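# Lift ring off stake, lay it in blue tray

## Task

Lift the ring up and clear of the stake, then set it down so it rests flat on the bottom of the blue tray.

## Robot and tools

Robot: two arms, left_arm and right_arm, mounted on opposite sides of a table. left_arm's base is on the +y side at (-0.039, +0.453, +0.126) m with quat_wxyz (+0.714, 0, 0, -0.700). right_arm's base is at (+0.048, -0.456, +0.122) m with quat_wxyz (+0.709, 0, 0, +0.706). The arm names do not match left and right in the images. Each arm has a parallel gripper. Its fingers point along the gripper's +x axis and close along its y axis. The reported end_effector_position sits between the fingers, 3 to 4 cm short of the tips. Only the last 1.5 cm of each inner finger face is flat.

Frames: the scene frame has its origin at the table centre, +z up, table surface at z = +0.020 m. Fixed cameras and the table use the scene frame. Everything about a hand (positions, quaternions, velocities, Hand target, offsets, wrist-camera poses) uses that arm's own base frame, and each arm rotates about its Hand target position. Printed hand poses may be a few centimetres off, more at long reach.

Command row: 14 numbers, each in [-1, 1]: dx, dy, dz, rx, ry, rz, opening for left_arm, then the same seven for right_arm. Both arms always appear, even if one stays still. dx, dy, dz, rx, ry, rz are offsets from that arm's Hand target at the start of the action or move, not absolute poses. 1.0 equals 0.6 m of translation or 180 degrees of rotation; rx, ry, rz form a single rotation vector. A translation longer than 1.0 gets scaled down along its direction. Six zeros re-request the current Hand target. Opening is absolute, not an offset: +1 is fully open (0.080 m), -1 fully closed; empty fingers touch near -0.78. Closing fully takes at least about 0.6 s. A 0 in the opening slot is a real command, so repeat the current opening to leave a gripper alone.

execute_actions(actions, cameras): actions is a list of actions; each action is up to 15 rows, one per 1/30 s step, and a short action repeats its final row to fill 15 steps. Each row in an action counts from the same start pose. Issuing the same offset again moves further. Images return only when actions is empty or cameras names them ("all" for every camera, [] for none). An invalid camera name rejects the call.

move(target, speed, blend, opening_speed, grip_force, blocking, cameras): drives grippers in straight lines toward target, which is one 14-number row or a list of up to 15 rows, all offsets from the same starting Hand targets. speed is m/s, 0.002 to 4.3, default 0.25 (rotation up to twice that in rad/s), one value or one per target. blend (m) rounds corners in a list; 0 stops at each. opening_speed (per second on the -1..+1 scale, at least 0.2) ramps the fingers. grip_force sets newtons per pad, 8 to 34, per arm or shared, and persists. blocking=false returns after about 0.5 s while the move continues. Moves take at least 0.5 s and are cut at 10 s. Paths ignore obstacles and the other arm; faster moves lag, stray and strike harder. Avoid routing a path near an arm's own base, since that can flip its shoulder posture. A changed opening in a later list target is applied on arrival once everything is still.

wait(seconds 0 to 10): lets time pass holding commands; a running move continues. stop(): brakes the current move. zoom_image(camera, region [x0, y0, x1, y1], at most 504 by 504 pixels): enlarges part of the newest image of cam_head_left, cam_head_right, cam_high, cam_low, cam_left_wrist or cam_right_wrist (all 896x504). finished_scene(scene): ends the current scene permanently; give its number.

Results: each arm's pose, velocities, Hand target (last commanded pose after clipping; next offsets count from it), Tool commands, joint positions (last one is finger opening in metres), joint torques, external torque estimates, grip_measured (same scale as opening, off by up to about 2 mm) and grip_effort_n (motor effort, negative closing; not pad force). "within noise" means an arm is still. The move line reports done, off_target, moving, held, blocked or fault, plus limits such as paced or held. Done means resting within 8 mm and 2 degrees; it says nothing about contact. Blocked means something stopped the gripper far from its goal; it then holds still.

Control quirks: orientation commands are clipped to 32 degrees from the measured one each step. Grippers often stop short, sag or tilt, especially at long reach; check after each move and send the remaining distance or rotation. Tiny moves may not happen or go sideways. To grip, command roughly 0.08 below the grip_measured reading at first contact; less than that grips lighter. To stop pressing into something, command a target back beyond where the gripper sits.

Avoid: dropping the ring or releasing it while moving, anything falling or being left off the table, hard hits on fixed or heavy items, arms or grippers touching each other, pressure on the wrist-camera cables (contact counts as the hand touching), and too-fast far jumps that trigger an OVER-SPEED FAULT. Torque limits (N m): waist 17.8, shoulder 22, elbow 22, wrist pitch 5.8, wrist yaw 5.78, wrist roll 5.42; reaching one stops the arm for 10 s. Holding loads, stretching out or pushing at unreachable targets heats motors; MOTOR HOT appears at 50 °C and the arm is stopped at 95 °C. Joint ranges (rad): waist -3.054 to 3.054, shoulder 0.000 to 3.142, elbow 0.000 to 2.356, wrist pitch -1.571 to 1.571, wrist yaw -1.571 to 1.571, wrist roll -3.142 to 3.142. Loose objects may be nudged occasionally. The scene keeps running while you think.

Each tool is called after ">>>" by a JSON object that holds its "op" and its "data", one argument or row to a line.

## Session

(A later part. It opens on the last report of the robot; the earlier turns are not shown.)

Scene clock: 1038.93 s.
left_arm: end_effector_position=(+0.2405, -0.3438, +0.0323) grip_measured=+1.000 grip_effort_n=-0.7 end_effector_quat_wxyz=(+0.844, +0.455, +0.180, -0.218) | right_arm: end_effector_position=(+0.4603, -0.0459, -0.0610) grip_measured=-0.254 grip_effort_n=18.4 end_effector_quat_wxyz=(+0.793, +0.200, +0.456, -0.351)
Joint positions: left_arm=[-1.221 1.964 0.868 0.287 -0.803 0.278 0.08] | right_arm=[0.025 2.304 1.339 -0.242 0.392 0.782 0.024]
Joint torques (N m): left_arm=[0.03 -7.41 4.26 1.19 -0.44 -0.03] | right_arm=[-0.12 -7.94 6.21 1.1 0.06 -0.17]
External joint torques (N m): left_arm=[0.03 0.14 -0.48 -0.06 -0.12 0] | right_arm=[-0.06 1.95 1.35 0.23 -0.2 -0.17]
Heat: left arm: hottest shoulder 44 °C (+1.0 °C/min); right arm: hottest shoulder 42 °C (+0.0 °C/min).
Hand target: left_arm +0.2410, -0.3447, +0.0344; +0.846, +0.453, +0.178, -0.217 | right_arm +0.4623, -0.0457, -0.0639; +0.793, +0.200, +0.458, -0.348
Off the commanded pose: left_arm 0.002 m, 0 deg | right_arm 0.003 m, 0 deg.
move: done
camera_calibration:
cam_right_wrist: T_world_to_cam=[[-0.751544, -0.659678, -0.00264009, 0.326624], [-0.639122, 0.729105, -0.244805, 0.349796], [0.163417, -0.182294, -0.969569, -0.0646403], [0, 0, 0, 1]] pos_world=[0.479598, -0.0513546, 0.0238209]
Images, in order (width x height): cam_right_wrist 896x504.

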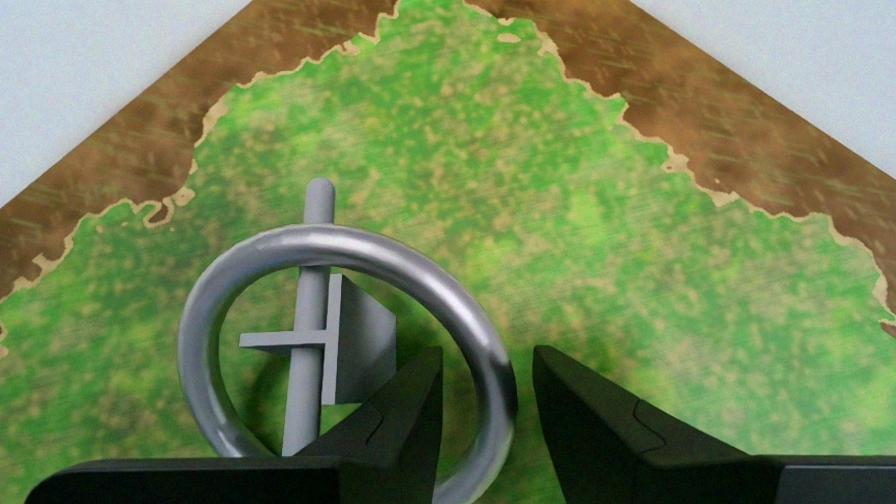

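>>> {"op": "move", "data": {
  "target": [
    [0,0,0,0,0,0,1, -0.0070,-0.0005,-0.0025,0,0,0,-0.33],
    [0,0,0,0,0,0,1, -0.0025,-0.0055,-0.0140,0,0,0,-0.33],
    [0,0,0,0,0,0,1, -0.0025,-0.0055,-0.0140,0,0,0,-0.95]
  ],
  "speed": 0.04,
  "blend": [0.002,0,0],
  "opening_speed": 0.6,
  "cameras": ["cam_right_wrist"]
}}

>>> {"op": "zoom_image", "data": {
  "camera": "cam_right_wrist",
  "region": [260, 200, 580, 500]
}}

Scene clock: 1104.33 s.
left_arm: end_effector_position=(+0.2405, -0.3438, +0.0323) grip_measured=+1.000 grip_effort_n=-1.2 end_effector_quat_wxyz=(+0.844, +0.455, +0.180, -0.218) | right_arm: end_effector_position=(+0.4611, -0.0486, -0.0679) grip_measured=-0.632 grip_effort_n=-83.5 end_effector_quat_wxyz=(+0.795, +0.201, +0.454, -0.349)
Joint positions: left_arm=[-1.221 1.964 0.868 0.287 -0.803 0.278 0.08] | right_arm=[0.018 2.321 1.331 -0.208 0.388 0.774 0.007]
Joint torques (N m): left_arm=[-0.09 -7.35 4.27 1.17 -0.41 -0.05] | right_arm=[-0.21 -7.93 5.55 0.99 0.11 -0.16]
External joint torques (N m): left_arm=[-0.08 0.11 -0.39 -0.05 -0.1 -0.02] | right_arm=[-0.27 2.03 0.75 0.11 -0.14 -0.16]
Heat: left arm: hottest shoulder 44 °C (+0.0 °C/min); right arm: hottest shoulder 44 °C (+1.0 °C/min).
Hand target: left_arm +0.2410, -0.3447, +0.0344; +0.846, +0.453, +0.178, -0.217 | right_arm +0.4609, -0.0490, -0.0722; +0.793, +0.200, +0.458, -0.348
Off the commanded pose: left_arm 0.002 m, 0 deg | right_arm 0.004 m, 1 deg.
move: done; blend cut to 0 m at target 1
camera_calibration:
cam_right_wrist: T_world_to_cam=[[-0.750433, -0.660889, -0.00872276, 0.324421], [-0.638649, 0.728452, -0.247961, 0.350095], [0.170229, -0.180507, -0.968731, -0.0749518], [0, 0, 0, 1]] pos_world=[0.479804, -0.0541507, 0.0170316]
Images, in order (width x height): cam_right_wrist 896x504.

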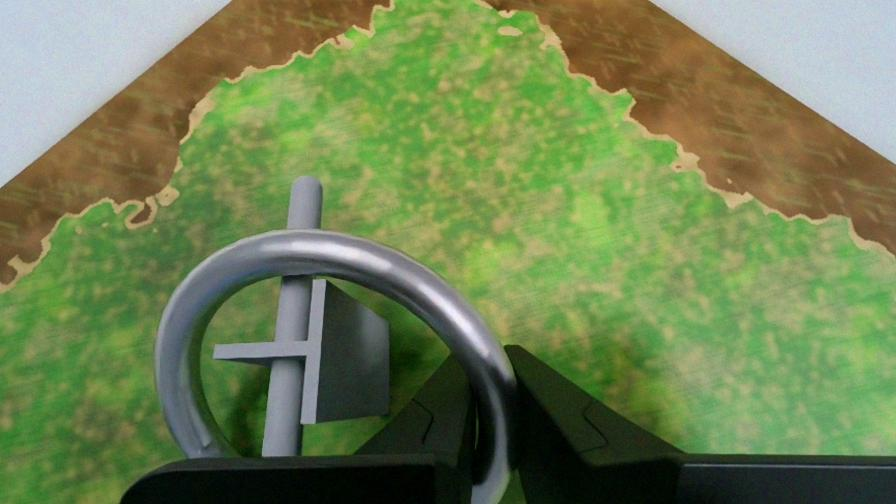

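Scaled by 1.575 from the camera's 896x504 image, which has a finer 1280x720 frame.

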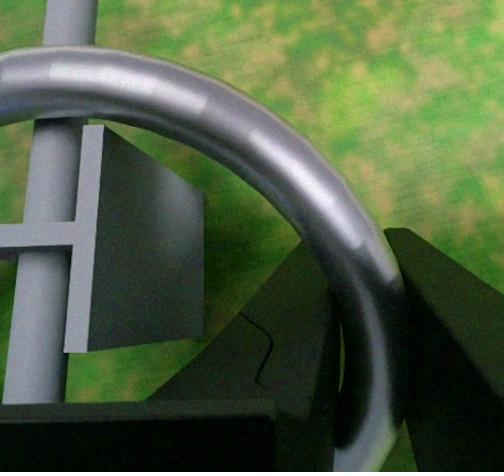

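>>> {"op": "move", "data": {
  "target": [0,0,0,0,0,0,1,-0.009,0.0098,0.02,0,0,0,-0.95],
  "speed": 0.05,
  "cameras": ["cam_right_wrist"]
}}

Scene clock: 1165.77 s.
left_arm: end_effector_position=(+0.2405, -0.3438, +0.0323) grip_measured=+1.000 grip_effort_n=-1.2 end_effector_quat_wxyz=(+0.844, +0.455, +0.180, -0.218) | right_arm: end_effector_position=(+0.4571, -0.0464, -0.0646) grip_measured=-0.632 grip_effort_n=-83.5 end_effector_quat_wxyz=(+0.792, +0.199, +0.459, -0.349)
Joint positions: left_arm=[-1.221 1.964 0.868 0.287 -0.803 0.278 0.08] | right_arm=[0.023 2.305 1.324 -0.229 0.388 0.778 0.007]
Joint torques (N m): left_arm=[-0.03 -7.41 4.27 1.19 -0.43 -0.06] | right_arm=[0.61 -11.22 3.75 0.43 0.33 0.16]
External joint torques (N m): left_arm=[-0.02 0.11 -0.47 -0.06 -0.11 -0.02] | right_arm=[0.57 -1.38 -1.05 -0.43 0.07 0.15]
Heat: left arm: hottest shoulder 44 °C (+0.0 °C/min); right arm: hottest shoulder 43 °C (-1.0 °C/min).
Hand target: left_arm +0.2410, -0.3447, +0.0344; +0.846, +0.453, +0.178, -0.217 | right_arm +0.4555, -0.0430, -0.0601; +0.793, +0.200, +0.458, -0.348
Off the commanded pose: left_arm 0.002 m, 0 deg | right_arm 0.006 m, 0 deg.
move: done
camera_calibration:
cam_right_wrist: T_world_to_cam=[[-0.749403, -0.662114, -0.000733819, 0.322936], [-0.642666, 0.727658, -0.239779, 0.349177], [0.159295, -0.179219, -0.970827, -0.0657644], [0, 0, 0, 1]] pos_world=[0.47689, -0.0520472, 0.0201163]
Images, in order (width x height): cam_right_wrist 896x504.

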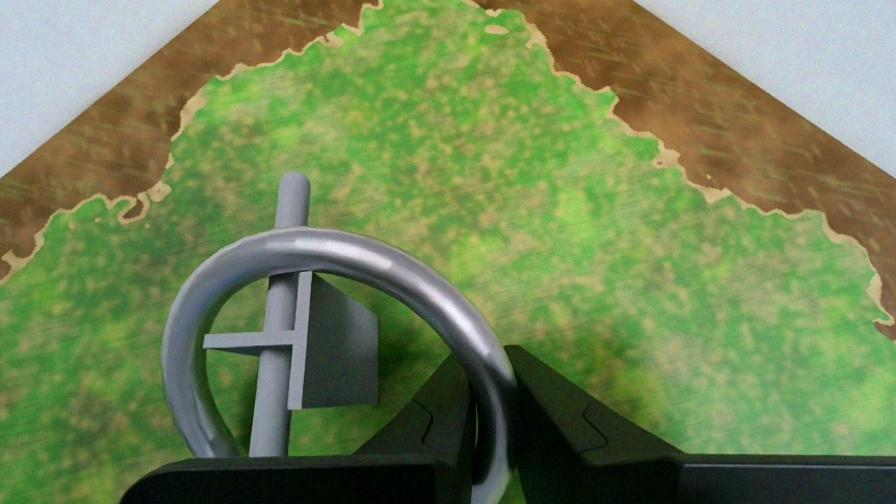

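>>> {"op": "move", "data": {
  "target": [
    [0,0,0,0,0,0,1,-0.009,0.0098,0.014,0,0,0,-0.95],
    [0,0,0,0,0,0,1,-0.03,0.033,0.016,0,0,0,-0.95]
  ],
  "speed": 0.06,
  "blend": [0.005,0],
  "cameras": ["cam_right_wrist"]
}}

Scene clock: 1194.27 s.
left_arm: end_effector_position=(+0.2405, -0.3438, +0.0323) grip_measured=+1.000 grip_effort_n=-1.2 end_effector_quat_wxyz=(+0.844, +0.455, +0.180, -0.218) | right_arm: end_effector_position=(+0.4467, -0.0286, -0.0477) grip_measured=-0.632 grip_effort_n=-83.5 end_effector_quat_wxyz=(+0.798, +0.207, +0.446, -0.350)
Joint positions: left_arm=[-1.221 1.964 0.868 0.287 -0.803 0.278 0.08] | right_arm=[0.07 2.229 1.259 -0.233 0.409 0.835 0.007]
Joint torques (N m): left_arm=[-0.02 -7.35 4.2 1.18 -0.43 -0.03] | right_arm=[0.99 -10.06 2.4 -0.28 0.2 0.05]
External joint torques (N m): left_arm=[-0.02 0.11 -0.45 -0.04 -0.12 0] | right_arm=[1.11 -0.54 -2.51 -1.17 -0.08 0.05]
Heat: left arm: hottest shoulder 44 °C (+0.0 °C/min); right arm: hottest shoulder 52 °C (+9.1 °C/min). Fold the right arm in close to its base, or ease its load, before you think long.
Hand target: left_arm +0.2410, -0.3447, +0.0344; +0.846, +0.453, +0.178, -0.217 | right_arm +0.4375, -0.0232, -0.0506; +0.793, +0.200, +0.458, -0.348
Off the commanded pose: left_arm 0.002 m, 0 deg | right_arm 0.011 m, 2 deg.
MOTOR HOT: joint 2 (shoulder) of the right arm reports 52 °C; the controller stops that arm at 95 °C. To cool a motor, set the load down, stop pushing, or move to a pose that needs little force.
move: off_target (right_arm)
camera_calibration:
cam_right_wrist: T_world_to_cam=[[-0.755221, -0.655059, -0.0232224, 0.32866], [-0.628299, 0.733555, -0.25911, 0.326387], [0.186767, -0.181094, -0.965569, -0.0564886], [0, 0, 0, 1]] pos_world=[0.46383, -0.0343607, 0.0376586]
Images, in order (width x height): cam_right_wrist 896x504.

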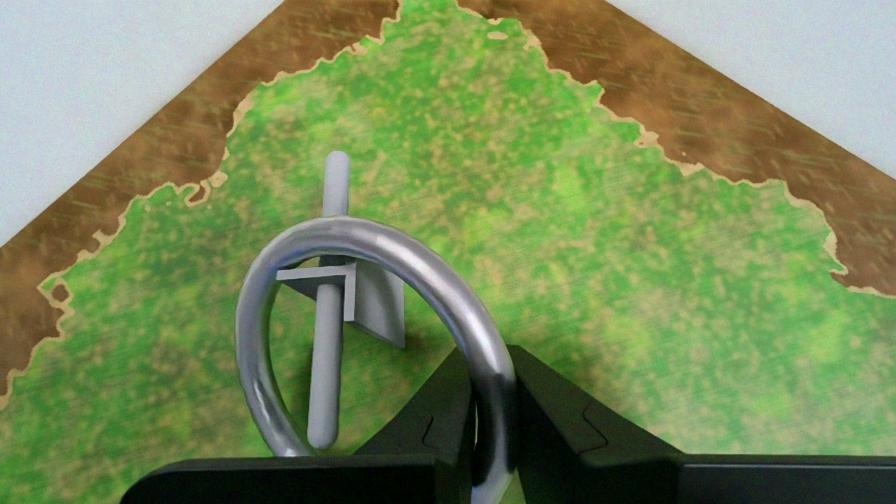

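>>> {"op": "move", "data": {
  "target": [
    [0,0,0,0,0,0,1,-0.052,0.057,0.008,0,0,0,-0.95],
    [0,0,0,0,0,0,1,-0.0635,0.07,0.1,0,0,0,-0.95]
  ],
  "speed": 0.08,
  "blend": [0.01,0],
  "cameras": ["cam_right_wrist"]
}}

Scene clock: 1290.17 s.
left_arm: end_effector_position=(+0.2405, -0.3438, +0.0323) grip_measured=+1.000 grip_effort_n=-1.2 end_effector_quat_wxyz=(+0.844, +0.455, +0.180, -0.218) | right_arm: end_effector_position=(+0.4431, +0.0015, -0.0259) grip_measured=-0.638 grip_effort_n=-83.5 end_effector_quat_wxyz=(+0.811, +0.234, +0.413, -0.343)
Joint positions: left_arm=[-1.221 1.964 0.868 0.287 -0.803 0.278 0.08] | right_arm=[0.147 2.148 1.202 -0.208 0.435 0.934 0.006]
Joint torques (N m): left_arm=[-0.03 -6.95 3.98 1.07 -0.37 -0.02] | right_arm=[-0.03 -8.39 5.07 1.23 0.34 -0.02]
External joint torques (N m): left_arm=[-0.03 0.47 -0.65 -0.15 -0.06 0.01] | right_arm=[-0.1 0.72 0.1 0.31 0.07 -0.01]
External joint torques when the fault began: right_arm=[3.14 -3.75 -8.05 -7 0.26 0.14]
Heat: left arm: hottest shoulder 44 °C (+0.0 °C/min); right arm: hottest shoulder 52 °C (+0.0 °C/min). Fold the right arm in close to its base, or ease its load, before you think long.
Hand target: left_arm +0.2405, -0.3438, +0.0323; +0.844, +0.455, +0.180, -0.218 (not the last commanded pose) | right_arm +0.4432, +0.0014, -0.0263; +0.811, +0.234, +0.412, -0.343 (not the last commanded pose)
Tool commands: left_gripper/opening=+1.0 right_gripper/opening=-0.777778
Off the commanded pose: left_arm 0.002 m, 0 deg | right_arm 0.059 m, 7 deg.
TORQUE FAULT: the external load on joint 4 (wrist pitch) of the right arm reached its load limit, and that arm stopped for 10 seconds. That time counts as 17 of the actions that you can send in this scene. A torque fault puts only its own arm into a fault stop. That arm's remaining commands of this call were not run. That arm keeps its grip as last carried out and accepts commands again: back off and push less far. That arm stops again whenever a joint's load reaches its limit.
MOTOR HOT: still on. Joint 2 (shoulder) of the right arm reports 52 °C.
left_arm now holds where it is
move: fault (right_arm); path passed 1 of 2 targets
camera_calibration:
cam_right_wrist: T_world_to_cam=[[-0.760763, -0.640874, -0.102565, 0.346523], [-0.591639, 0.74975, -0.296376, 0.290392], [0.266838, -0.16479, -0.949548, -0.0644537], [0, 0, 0, 1]] pos_world=[0.452628, -0.00626544, 0.0604044]
Images, in order (width x height): cam_right_wrist 896x504.

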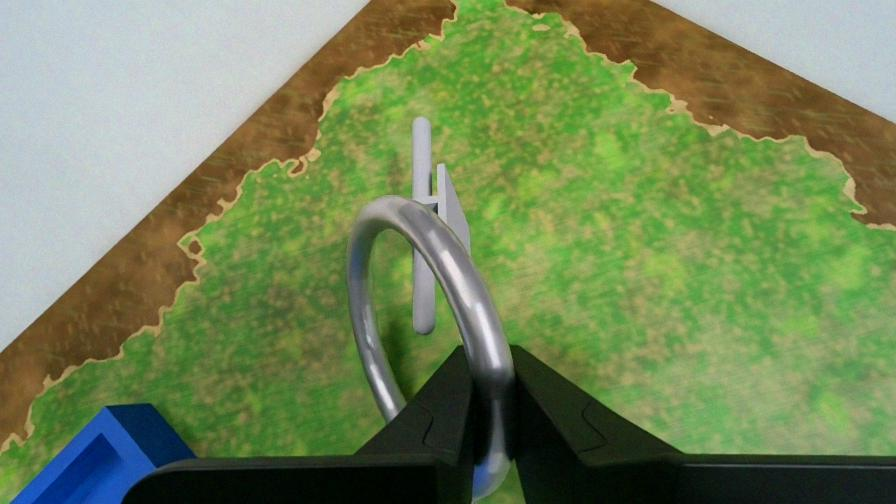

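>>> {"op": "wait", "data": {
  "seconds": 0.1,
  "cameras": ["cam_head_left","cam_head_right","cam_high","cam_low"]
}}

>>> {"op": "zoom_image", "data": {
  "camera": "cam_head_right",
  "region": [300, 150, 600, 400]
}}

>>> {"op": "zoom_image", "data": {
  "camera": "cam_high",
  "region": [300, 200, 550, 400]
}}

>>> {"op": "zoom_image", "data": {
  "camera": "cam_low",
  "region": [350, 200, 650, 400]
}}

Scene clock: 1309.67 s.
left_arm: end_effector_position=(+0.2405, -0.3438, +0.0323) grip_measured=+1.000 grip_effort_n=-1.2 end_effector_quat_wxyz=(+0.844, +0.455, +0.180, -0.218) | right_arm: end_effector_position=(+0.4431, +0.0015, -0.0259) grip_measured=-0.638 grip_effort_n=-83.5 end_effector_quat_wxyz=(+0.811, +0.234, +0.413, -0.343)
Joint positions: left_arm=[-1.221 1.964 0.868 0.287 -0.803 0.278 0.08] | right_arm=[0.147 2.148 1.202 -0.208 0.435 0.934 0.006]
Joint torques (N m): left_arm=[-0.03 -6.99 4.01 1.08 -0.37 -0.04] | right_arm=[-0.04 -8.4 5.08 1.23 0.34 -0.01]
External joint torques (N m): left_arm=[-0.04 0.48 -0.64 -0.14 -0.05 -0.01] | right_arm=[-0.1 0.75 0.09 0.31 0.06 -0.01]
Heat: left arm: hottest shoulder 44 °C (+0.0 °C/min); right arm: hottest shoulder 51 °C (-1.0 °C/min). Fold the right arm in close to its base, or ease its load, before you think long.
Hand target: left_arm +0.2405, -0.3438, +0.0323; +0.844, +0.455, +0.180, -0.218 (not the last commanded pose) | right_arm +0.4432, +0.0014, -0.0263; +0.811, +0.234, +0.412, -0.343 (not the last commanded pose)
Tool commands: left_gripper/opening=+1.0 right_gripper/opening=-0.777778
Off the commanded pose: left_arm 0.002 m, 0 deg | right_arm 0.059 m, 7 deg.
MOTOR HOT: still on. Joint 2 (shoulder) of the right arm reports 51 °C.
wait: 0.10 s; at rest from the start
Images, in order (width x height): cam_head_left 896x504, cam_head_right 896x504, cam_high 896x504, cam_low 896x504.

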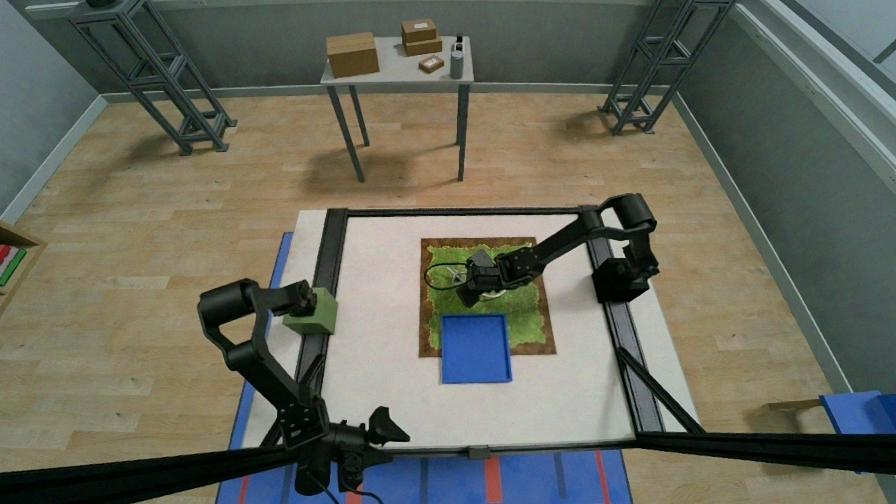

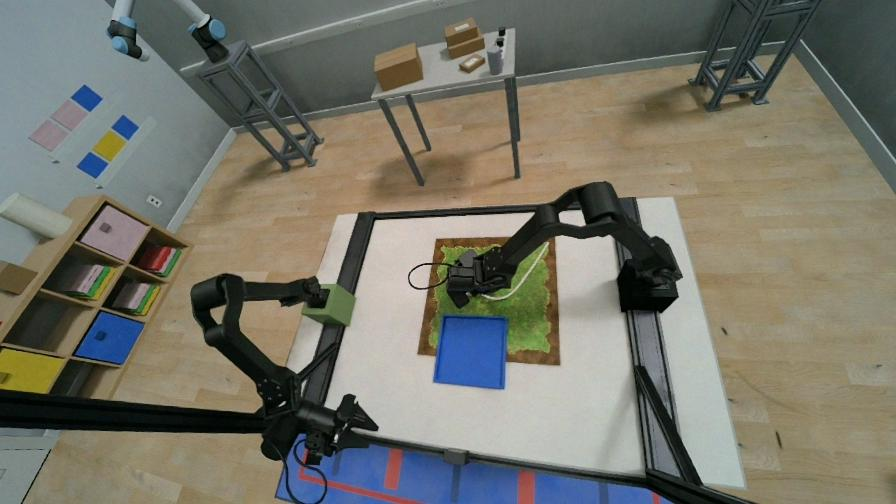

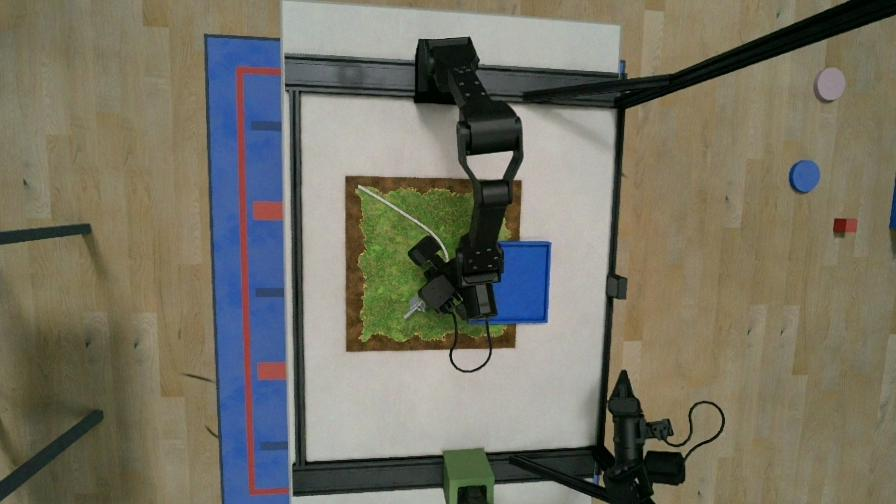

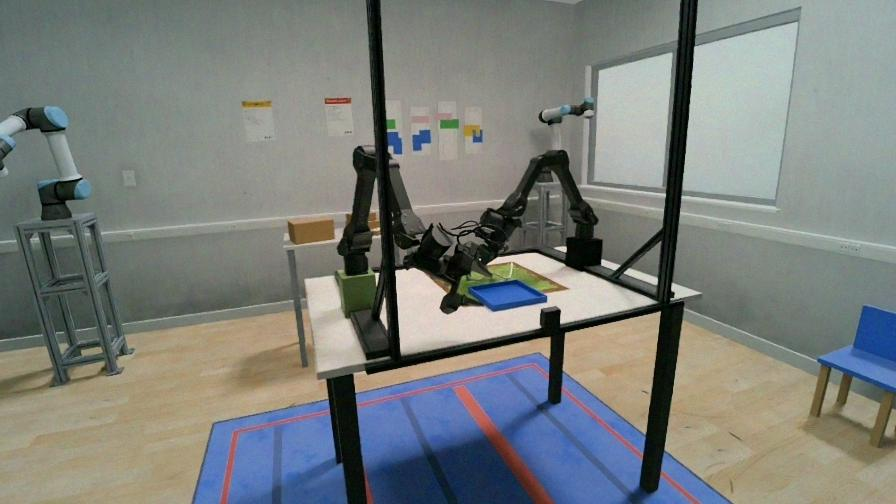

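Scaled by 1.680 from the camera's 896x504 image, which has a finer 1280x720 frame.

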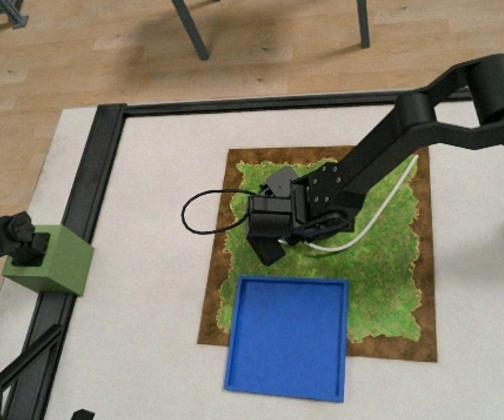

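Scaled by 2.016 from the camera's 896x504 image, which has a finer 1280x720 frame.

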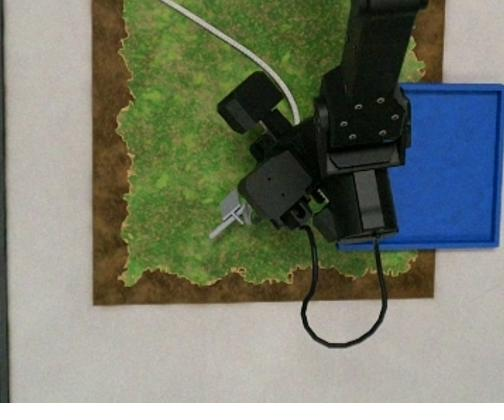

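Scaled by 1.680 from the camera's 896x504 image, which has a finer 1280x720 frame.

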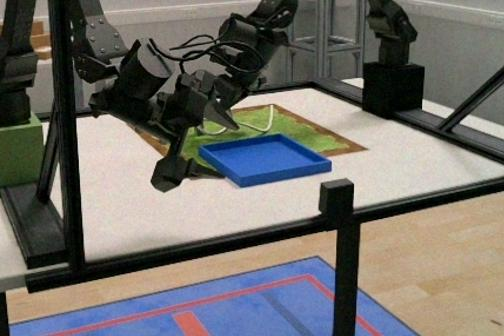

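>>> {"op": "wait", "data": {
  "seconds": 0,
  "cameras": ["cam_right_wrist"]
}}

>>> {"op": "zoom_image", "data": {
  "camera": "cam_right_wrist",
  "region": [320, 100, 580, 500]
}}

Scene clock: 1404.60 s.
left_arm: end_effector_position=(+0.2405, -0.3438, +0.0323) grip_measured=+1.000 grip_effort_n=-1.2 end_effector_quat_wxyz=(+0.844, +0.455, +0.180, -0.218) | right_arm: end_effector_position=(+0.4431, +0.0015, -0.0259) grip_measured=-0.638 grip_effort_n=-83.5 end_effector_quat_wxyz=(+0.811, +0.234, +0.413, -0.343)
Joint positions: left_arm=[-1.221 1.964 0.868 0.287 -0.803 0.278 0.08] | right_arm=[0.147 2.148 1.202 -0.208 0.435 0.934 0.006]
Joint torques (N m): left_arm=[0 -7.01 3.98 1.07 -0.35 -0.02] | right_arm=[-0.04 -8.39 5.07 1.23 0.34 -0.01]
External joint torques (N m): left_arm=[0 0.5 -0.69 -0.16 -0.03 0.01] | right_arm=[-0.04 0.7 0.09 0.3 0.06 -0.01]
Heat: left arm: hottest shoulder 44 °C (+0.0 °C/min); right arm: hottest shoulder 49 °C (-1.0 °C/min). Fold the right arm in close to its base, or ease its load, before you think long.
Hand target: left_arm +0.2405, -0.3438, +0.0323; +0.844, +0.455, +0.180, -0.218 (not the last commanded pose) | right_arm +0.4432, +0.0014, -0.0263; +0.811, +0.234, +0.412, -0.343 (not the last commanded pose)
Tool commands: left_gripper/opening=+1.0 right_gripper/opening=-0.777778
Off the commanded pose: left_arm 0.002 m, 0 deg | right_arm 0.059 m, 7 deg.
MOTOR HOT: still on. Joint 2 (shoulder) of the right arm reports 49 °C.
camera_calibration:
cam_right_wrist: T_world_to_cam=[[-0.760763, -0.640874, -0.102565, 0.346523], [-0.591639, 0.74975, -0.296376, 0.290392], [0.266838, -0.16479, -0.949548, -0.0644537], [0, 0, 0, 1]] pos_world=[0.452628, -0.00626544, 0.0604044]
Images, in order (width x height): cam_right_wrist 896x504.

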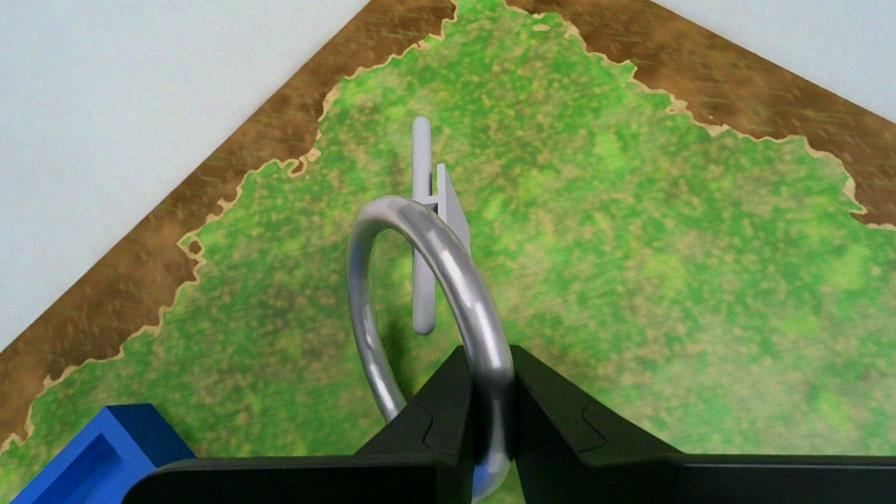

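Scaled by 1.260 from the camera's 896x504 image, which has a finer 1280x720 frame.

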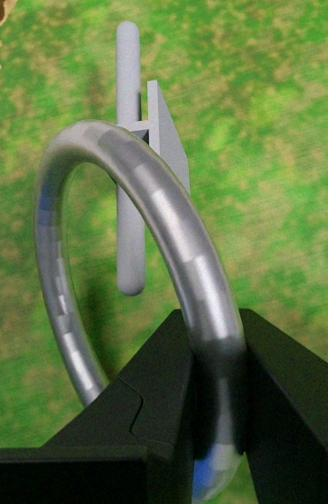

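>>> {"op": "move", "data": {
  "target": [0,0,0,0,0,0,1,0,0,0.025,0,0,0,-0.95],
  "speed": 0.04,
  "cameras": ["cam_right_wrist"]
}}

Scene clock: 1497.37 s.
left_arm: end_effector_position=(+0.2405, -0.3438, +0.0323) grip_measured=+1.000 grip_effort_n=-0.7 end_effector_quat_wxyz=(+0.844, +0.455, +0.180, -0.218) | right_arm: end_effector_position=(+0.4367, +0.0006, -0.0223) grip_measured=-0.638 grip_effort_n=-83.5 end_effector_quat_wxyz=(+0.805, +0.227, +0.424, -0.347)
Joint positions: left_arm=[-1.221 1.964 0.868 0.287 -0.803 0.278 0.08] | right_arm=[0.147 2.131 1.202 -0.255 0.435 0.934 0.006]
Joint torques (N m): left_arm=[-0.02 -7.03 4.05 1.08 -0.36 -0.03] | right_arm=[-0.05 -10.57 6.74 0.93 0.35 -0.01]
External joint torques (N m): left_arm=[-0.01 0.52 -0.64 -0.16 -0.04 0] | right_arm=[-0.1 -1.51 1.73 0.05 0.07 0]
Heat: left arm: hottest shoulder 44 °C (+0.0 °C/min); right arm: hottest shoulder 49 °C (+0.0 °C/min). Fold the right arm in close to its base, or ease its load, before you think long.
Hand target: left_arm +0.2405, -0.3438, +0.0323; +0.844, +0.455, +0.180, -0.218 | right_arm +0.4432, +0.0014, -0.0113; +0.811, +0.234, +0.412, -0.343
Off the commanded pose: left_arm 0.000 m, 0 deg | right_arm 0.013 m, 2 deg.
MOTOR HOT: still on. Joint 2 (shoulder) of the right arm reports 49 °C.
move: off_target (right_arm)
camera_calibration:
cam_right_wrist: T_world_to_cam=[[-0.76337, -0.641279, -0.0776341, 0.343146], [-0.600066, 0.748485, -0.282297, 0.29245], [0.239139, -0.168912, -0.956181, -0.0475233], [0, 0, 0, 1]] pos_world=[0.448801, -0.00686939, 0.0637567]
Images, in order (width x height): cam_right_wrist 896x504.

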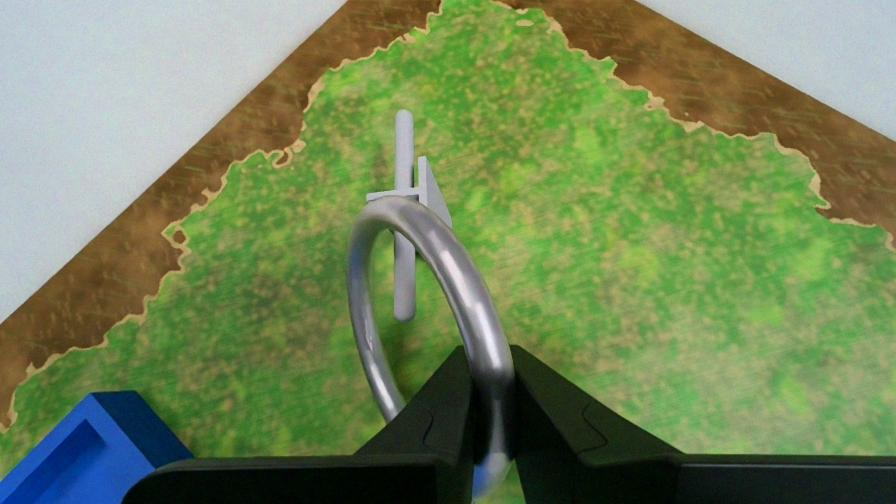

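>>> {"op": "move", "data": {
  "target": [0,0,0,0,0,0,1,-0.015,0.0165,0.05,0,0,0,-0.95],
  "speed": 0.06,
  "cameras": ["cam_right_wrist"]
}}

Scene clock: 1505.80 s.
left_arm: end_effector_position=(+0.2405, -0.3438, +0.0323) grip_measured=+1.000 grip_effort_n=-0.7 end_effector_quat_wxyz=(+0.844, +0.455, +0.180, -0.218) | right_arm: end_effector_position=(+0.4285, +0.0110, +0.0073) grip_measured=-0.638 grip_effort_n=-83.5 end_effector_quat_wxyz=(+0.805, +0.227, +0.427, -0.343)
Joint positions: left_arm=[-1.221 1.964 0.868 0.287 -0.803 0.278 0.08] | right_arm=[0.175 2.044 1.209 -0.362 0.437 0.957 0.006]
Joint torques (N m): left_arm=[-0.05 -7 3.97 1.06 -0.37 -0.03] | right_arm=[0.18 -10.21 7.05 0.9 0.75 0.22]
External joint torques (N m): left_arm=[-0.04 0.5 -0.73 -0.18 -0.06 0.01] | right_arm=[0.12 -1.42 1.68 0 0.47 0.22]
Heat: left arm: hottest shoulder 44 °C (+0.0 °C/min); right arm: hottest shoulder 51 °C (+2.0 °C/min). Fold the right arm in close to its base, or ease its load, before you think long.
Hand target: left_arm +0.2405, -0.3438, +0.0323; +0.844, +0.455, +0.180, -0.218 | right_arm +0.4342, +0.0114, +0.0187; +0.811, +0.234, +0.412, -0.343
Off the commanded pose: left_arm 0.000 m, 0 deg | right_arm 0.013 m, 2 deg.
MOTOR HOT: still on. Joint 2 (shoulder) of the right arm reports 51 °C.
move: off_target (right_arm)
camera_calibration:
cam_right_wrist: T_world_to_cam=[[-0.758359, -0.64712, -0.0782738, 0.343831], [-0.607215, 0.744999, -0.276165, 0.291111], [0.237026, -0.161903, -0.957918, -0.014669], [0, 0, 0, 1]] pos_world=[0.440991, 0.00324788, 0.0932557]
Images, in order (width x height): cam_right_wrist 896x504.

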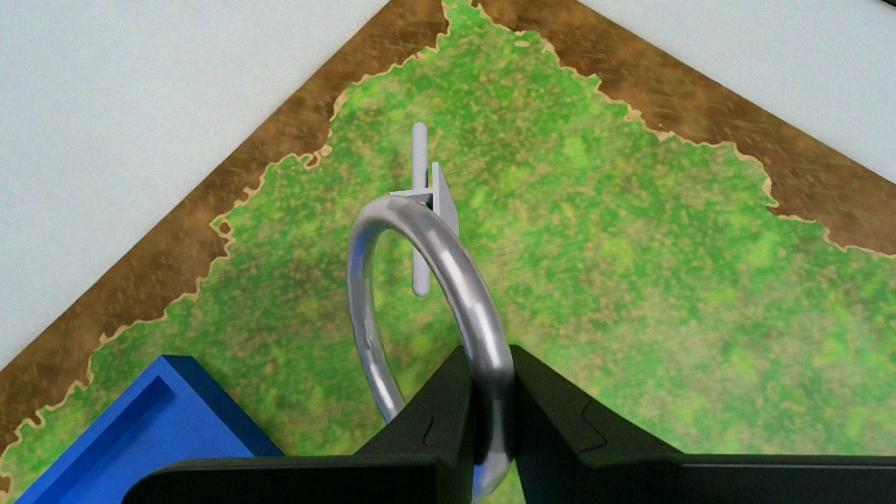

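>>> {"op": "move", "data": {
  "target": [
    [0,0,0,0,0,0,1,0,0.01,0.045,0,0,0,-0.95],
    [0,0,0,0,0,0,1,0.013,0.272,0.075,0.1207,0.1451,0.0082,-0.95]
  ],
  "speed": 0.18,
  "blend": [0.02,0],
  "cameras": ["cam_right_wrist","cam_high","cam_head_right"]
}}

>>> {"op": "zoom_image", "data": {
  "camera": "cam_right_wrist",
  "region": [250, 100, 650, 500]
}}

Scene clock: 1600.63 s.
left_arm: end_effector_position=(+0.2405, -0.3438, +0.0323) grip_measured=+1.000 grip_effort_n=-1.2 end_effector_quat_wxyz=(+0.844, +0.455, +0.180, -0.218) | right_arm: end_effector_position=(+0.4405, +0.1730, +0.0648) grip_measured=-0.638 grip_effort_n=-83.5 end_effector_quat_wxyz=(+0.646, +0.289, +0.643, -0.293)
Joint positions: left_arm=[-1.221 1.964 0.868 0.287 -0.803 0.278 0.08] | right_arm=[0.377 2.438 2.232 -1.365 0.007 1.224 0.006]
Joint torques (N m): left_arm=[-0.03 -7.02 4.02 1.1 -0.36 -0.02] | right_arm=[-0.06 -9.46 7.52 0.04 -0.21 0.2]
External joint torques (N m): left_arm=[-0.02 0.46 -0.66 -0.13 -0.05 0.01] | right_arm=[-0.06 1.87 1.95 -0.26 -0.27 0.2]
Heat: left arm: hottest shoulder 44 °C (+0.0 °C/min); right arm: hottest shoulder 47 °C (+0.0 °C/min).
Hand target: left_arm +0.2405, -0.3438, +0.0323; +0.844, +0.455, +0.180, -0.218 | right_arm +0.4420, +0.1746, +0.0637; +0.644, +0.293, +0.643, -0.293
Off the commanded pose: left_arm 0.000 m, 0 deg | right_arm 0.002 m, 1 deg.
MOTOR HOT: cleared for the motors of the right arm.
move: done; blend cut to 0.0138 m at target 1
camera_calibration:
cam_right_wrist: T_world_to_cam=[[-0.762298, -0.647178, 0.00783421, 0.458386], [-0.621378, 0.735188, 0.270904, 0.165969], [-0.181083, 0.201642, -0.962574, 0.185397], [0, 0, 0, 1]] pos_world=[0.486129, 0.137255, 0.129905]
Images, in order (width x height): cam_head_right 896x504, cam_high 896x504, cam_right_wrist 896x504.

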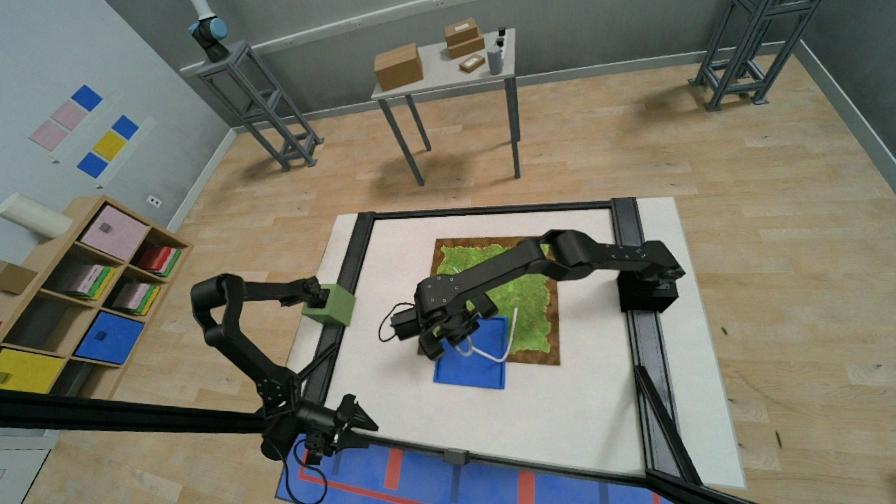

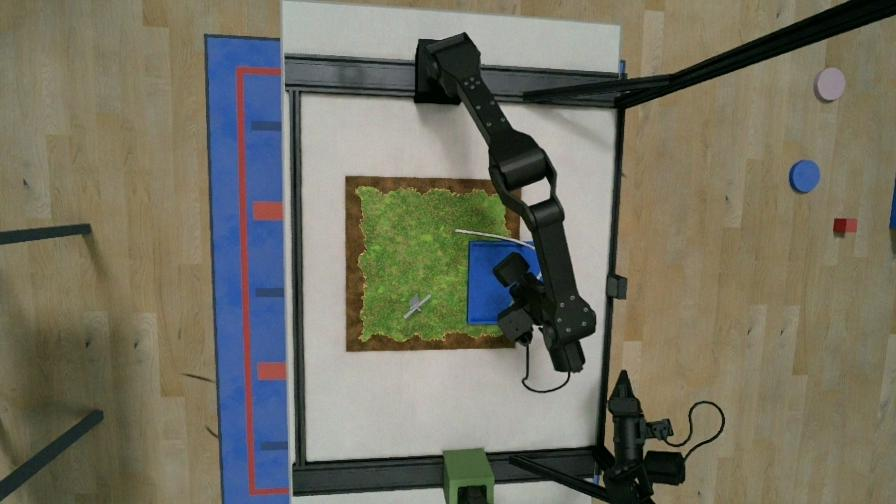

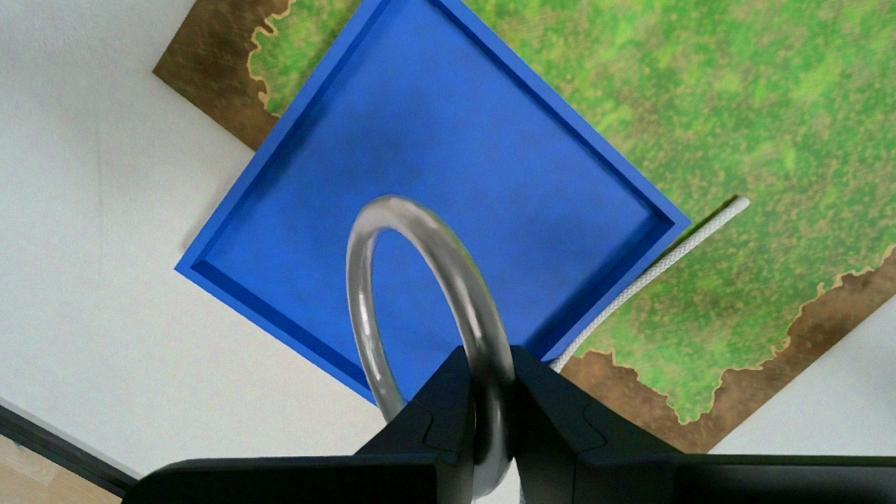

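Scaled by 1.260 from the camera's 896x504 image, which has a finer 1280x720 frame.

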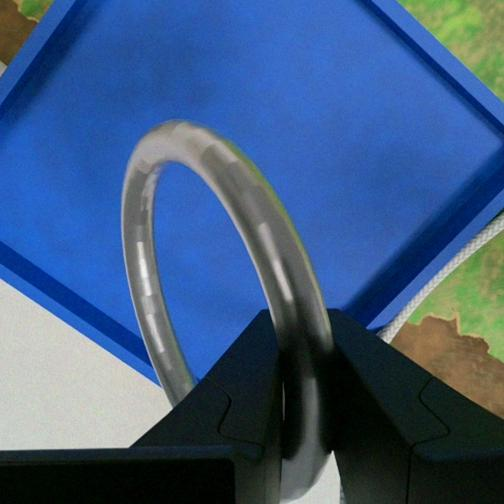

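>>> {"op": "move", "data": {
  "target": [
    [0,0,0,0,0,0,1,0.003,0.0025,-0.1145,0,0,0,-0.95],
    [0,0,0,0,0,0,1,0.003,0.0025,-0.1395,0,0,0,-0.95],
    [0,0,0,0,0,0,1,-0.0125,-0.0117,-0.1628,0,0,0,-0.95],
    [0,0,0,0,0,0,1,-0.023,-0.0212,-0.1928,0,0,0,-0.95]
  ],
  "speed": [0.15,0.06,0.04,0.04],
  "blend": [0.004,0.004,0.004,0],
  "grip_force": 22,
  "cameras": ["cam_right_wrist"]
}}

>>> {"op": "zoom_image", "data": {
  "camera": "cam_right_wrist",
  "region": [250, 100, 650, 500]
}}

Scene clock: 1645.03 s.
left_arm: end_effector_position=(+0.2405, -0.3438, +0.0323) grip_measured=+1.000 grip_effort_n=-0.7 end_effector_quat_wxyz=(+0.844, +0.455, +0.180, -0.218) | right_arm: end_effector_position=(+0.4300, +0.1617, -0.0506) grip_measured=-0.635 grip_effort_n=-58.8 end_effector_quat_wxyz=(+0.645, +0.295, +0.641, -0.295)
Joint positions: left_arm=[-1.221 1.964 0.868 0.287 -0.803 0.278 0.08] | right_arm=[0.361 2.472 1.825 -0.92 0.005 1.221 0.006]
Joint torques (N m): left_arm=[0.01 -6.98 4.02 1.08 -0.36 -0.03] | right_arm=[-0.08 -10.61 4.34 0.51 -0.15 -0.16]
External joint torques (N m): left_arm=[0 0.52 -0.67 -0.15 -0.04 0.01] | right_arm=[-0.05 0.49 -0.81 0.22 -0.21 -0.16]
Heat: left arm: hottest shoulder 44 °C (+0.0 °C/min); right arm: hottest shoulder 48 °C (+1.0 °C/min).
Hand target: left_arm +0.2405, -0.3438, +0.0323; +0.844, +0.455, +0.180, -0.218 | right_arm +0.4281, +0.1618, -0.0520; +0.644, +0.293, +0.643, -0.293
Off the commanded pose: left_arm 0.000 m, 0 deg | right_arm 0.002 m, 0 deg.
grip_force (N): 22, 22
move: done
camera_calibration:
cam_right_wrist: T_world_to_cam=[[-0.770615, -0.637293, 0.00310967, 0.445725], [-0.612659, 0.742154, 0.271765, 0.194295], [-0.175502, 0.207521, -0.962359, 0.071389], [0, 0, 0, 1]] pos_world=[0.475048, 0.125046, 0.0145131]
Images, in order (width x height): cam_right_wrist 896x504.

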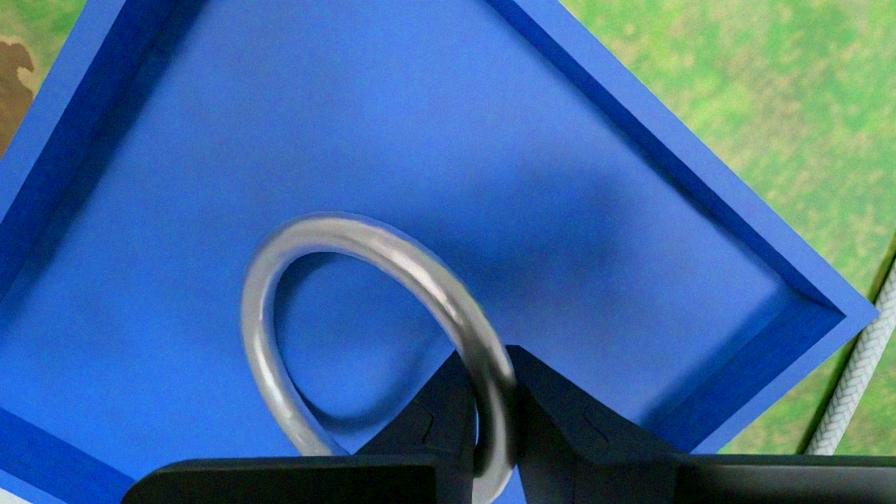

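Scaled by 1.260 from the camera's 896x504 image, which has a finer 1280x720 frame.

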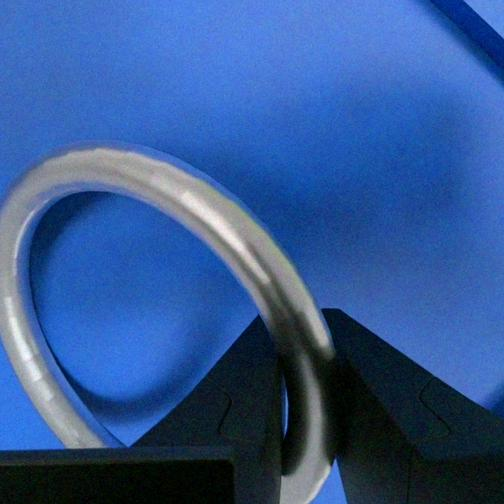

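>>> {"op": "move", "data": {
  "target": [
    [0,0,0,0,0,0,1,-0.0043,-0.0038,-0.025,0,0,0,-0.95],
    [0,0,0,0,0,0,1,-0.0058,-0.005,-0.037,0,0,0,-0.95]
  ],
  "speed": [0.04,0.03],
  "blend": [0.003,0],
  "cameras": ["cam_right_wrist"]
}}

>>> {"op": "zoom_image", "data": {
  "camera": "cam_right_wrist",
  "region": [200, 100, 600, 500]
}}

Scene clock: 1656.93 s.
left_arm: end_effector_position=(+0.2405, -0.3438, +0.0323) grip_measured=+1.000 grip_effort_n=-0.7 end_effector_quat_wxyz=(+0.844, +0.455, +0.180, -0.218) | right_arm: end_effector_position=(+0.4291, +0.1601, -0.0650) grip_measured=-0.635 grip_effort_n=-58.8 end_effector_quat_wxyz=(+0.649, +0.299, +0.636, -0.290)
Joint positions: left_arm=[-1.221 1.964 0.868 0.287 -0.803 0.278 0.08] | right_arm=[0.359 2.477 1.772 -0.845 0.005 1.218 0.006]
Joint torques (N m): left_arm=[0.01 -7.03 4.03 1.09 -0.36 -0.01] | right_arm=[-0.08 -8.35 4.33 0.54 -0.16 -0.17]
External joint torques (N m): left_arm=[0.01 0.5 -0.67 -0.15 -0.04 0.02] | right_arm=[-0.08 2.64 -0.72 0.22 -0.21 -0.17]
Heat: left arm: hottest shoulder 44 °C (+0.0 °C/min); right arm: hottest shoulder 49 °C (+2.0 °C/min).
Hand target: left_arm +0.2405, -0.3438, +0.0323; +0.844, +0.455, +0.180, -0.218 | right_arm +0.4246, +0.1588, -0.0743; +0.644, +0.293, +0.643, -0.293
Off the commanded pose: left_arm 0.000 m, 0 deg | right_arm 0.010 m, 1 deg.
grip_force (N): 22, 22
move: off_target (right_arm)
camera_calibration:
cam_right_wrist: T_world_to_cam=[[-0.770049, -0.637843, -0.0134518, 0.442781], [-0.61764, 0.740045, 0.266185, 0.200949], [-0.159829, 0.213284, -0.963828, 0.0499793], [0, 0, 0, 1]] pos_world=[0.473065, 0.123053, 0.000638147]
Images, in order (width x height): cam_right_wrist 896x504.

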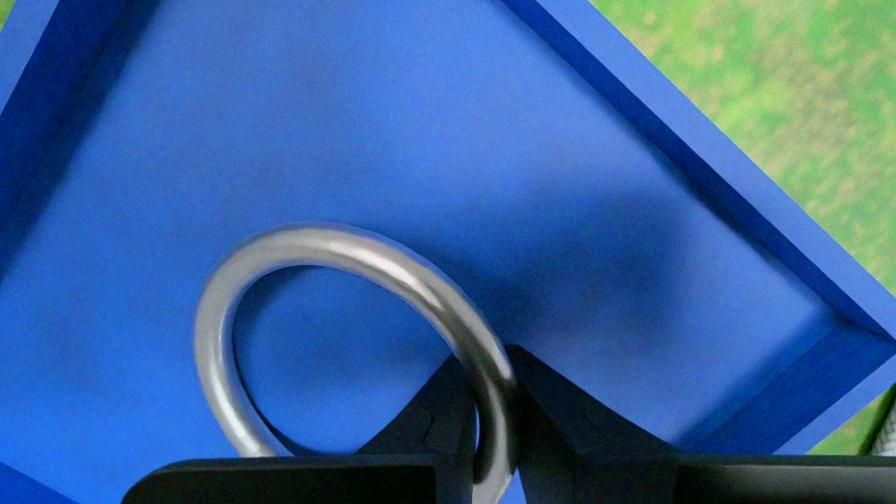

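Scaled by 1.260 from the camera's 896x504 image, which has a finer 1280x720 frame.

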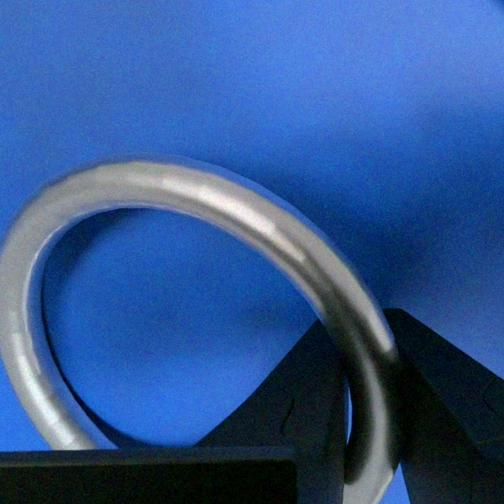

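>>> {"op": "move", "data": {
  "target": [
    [0,0,0,0,0,0,1,-0.003,-0.001,-0.0125,0,0,0,-0.95],
    [0,0,0,0,0,0,1,-0.003,-0.001,-0.0125,0,0,0,0.0],
    [0,0,0,0,0,0,1,-0.003,-0.001,0.18,0,0,0,0.0]
  ],
  "speed": [0.03,0.05,0.12],
  "opening_speed": 0.6,
  "cameras": ["cam_right_wrist","cam_high"]
}}

>>> {"op": "zoom_image", "data": {
  "camera": "cam_right_wrist",
  "region": [200, 100, 704, 500]
}}

Scene clock: 1696.77 s.
left_arm: end_effector_position=(+0.2405, -0.3438, +0.0323) grip_measured=+1.000 grip_effort_n=-0.7 end_effector_quat_wxyz=(+0.844, +0.455, +0.180, -0.218) | right_arm: end_effector_position=(+0.4204, +0.1573, +0.0273) grip_measured=-0.003 grip_effort_n=17.4 end_effector_quat_wxyz=(+0.639, +0.290, +0.647, -0.299)
Joint positions: left_arm=[-1.221 1.964 0.868 0.287 -0.803 0.278 0.08] | right_arm=[0.358 2.345 1.918 -1.16 0.001 1.218 0.035]
Joint torques (N m): left_arm=[-0.11 -7.05 3.97 1.1 -0.37 -0.02] | right_arm=[-0.04 -11.22 6.79 -0.03 0.02 -0.14]
External joint torques (N m): left_arm=[-0.16 0.4 -0.72 -0.13 -0.06 0.02] | right_arm=[-0.05 -0.5 1.33 -0.31 -0.03 -0.14]
Heat: left arm: hottest shoulder 44 °C (+0.0 °C/min); right arm: hottest shoulder 49 °C (+2.0 °C/min).
Hand target: left_arm +0.2405, -0.3438, +0.0323; +0.844, +0.455, +0.180, -0.218 | right_arm +0.4229, +0.1582, +0.0338; +0.644, +0.293, +0.643, -0.293
Off the commanded pose: left_arm 0.000 m, 0 deg | right_arm 0.007 m, 1 deg.
grip_force (N): 22, 22
move: done; target 2's new opening was sent with right_arm's hand 0.013 m and 1 deg from that target
camera_calibration:
cam_right_wrist: T_world_to_cam=[[-0.769899, -0.637835, 0.0205448, 0.434669], [-0.607659, 0.74255, 0.281727, 0.168061], [-0.194951, 0.204417, -0.959275, 0.154144], [0, 0, 0, 1]] pos_world=[0.466825, 0.120944, 0.0915885]
Images, in order (width x height): cam_high 896x504, cam_right_wrist 896x504.

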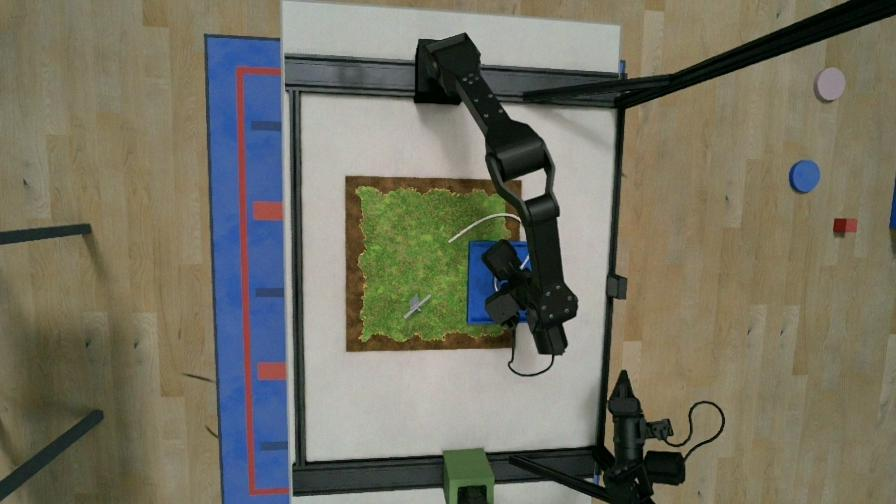

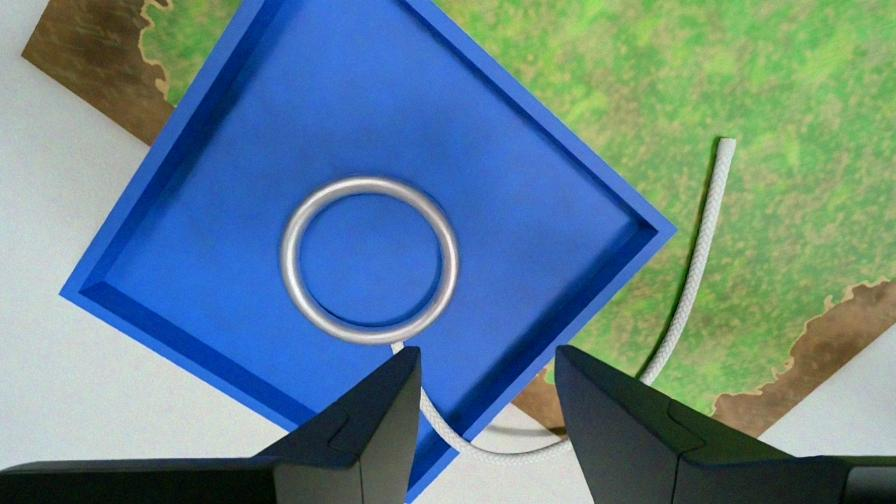

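Scaled by 1.000.

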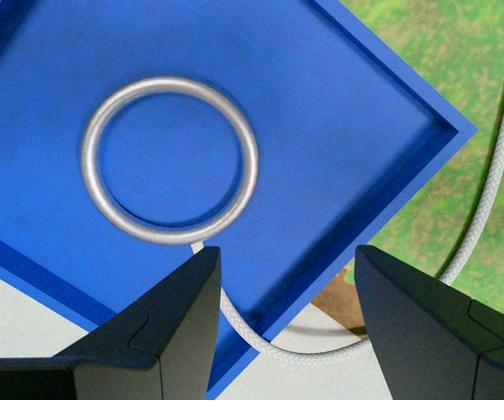

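>>> {"op": "finished_scene", "data": {
  "scene": 2
}}

The scene is finished: the task was done.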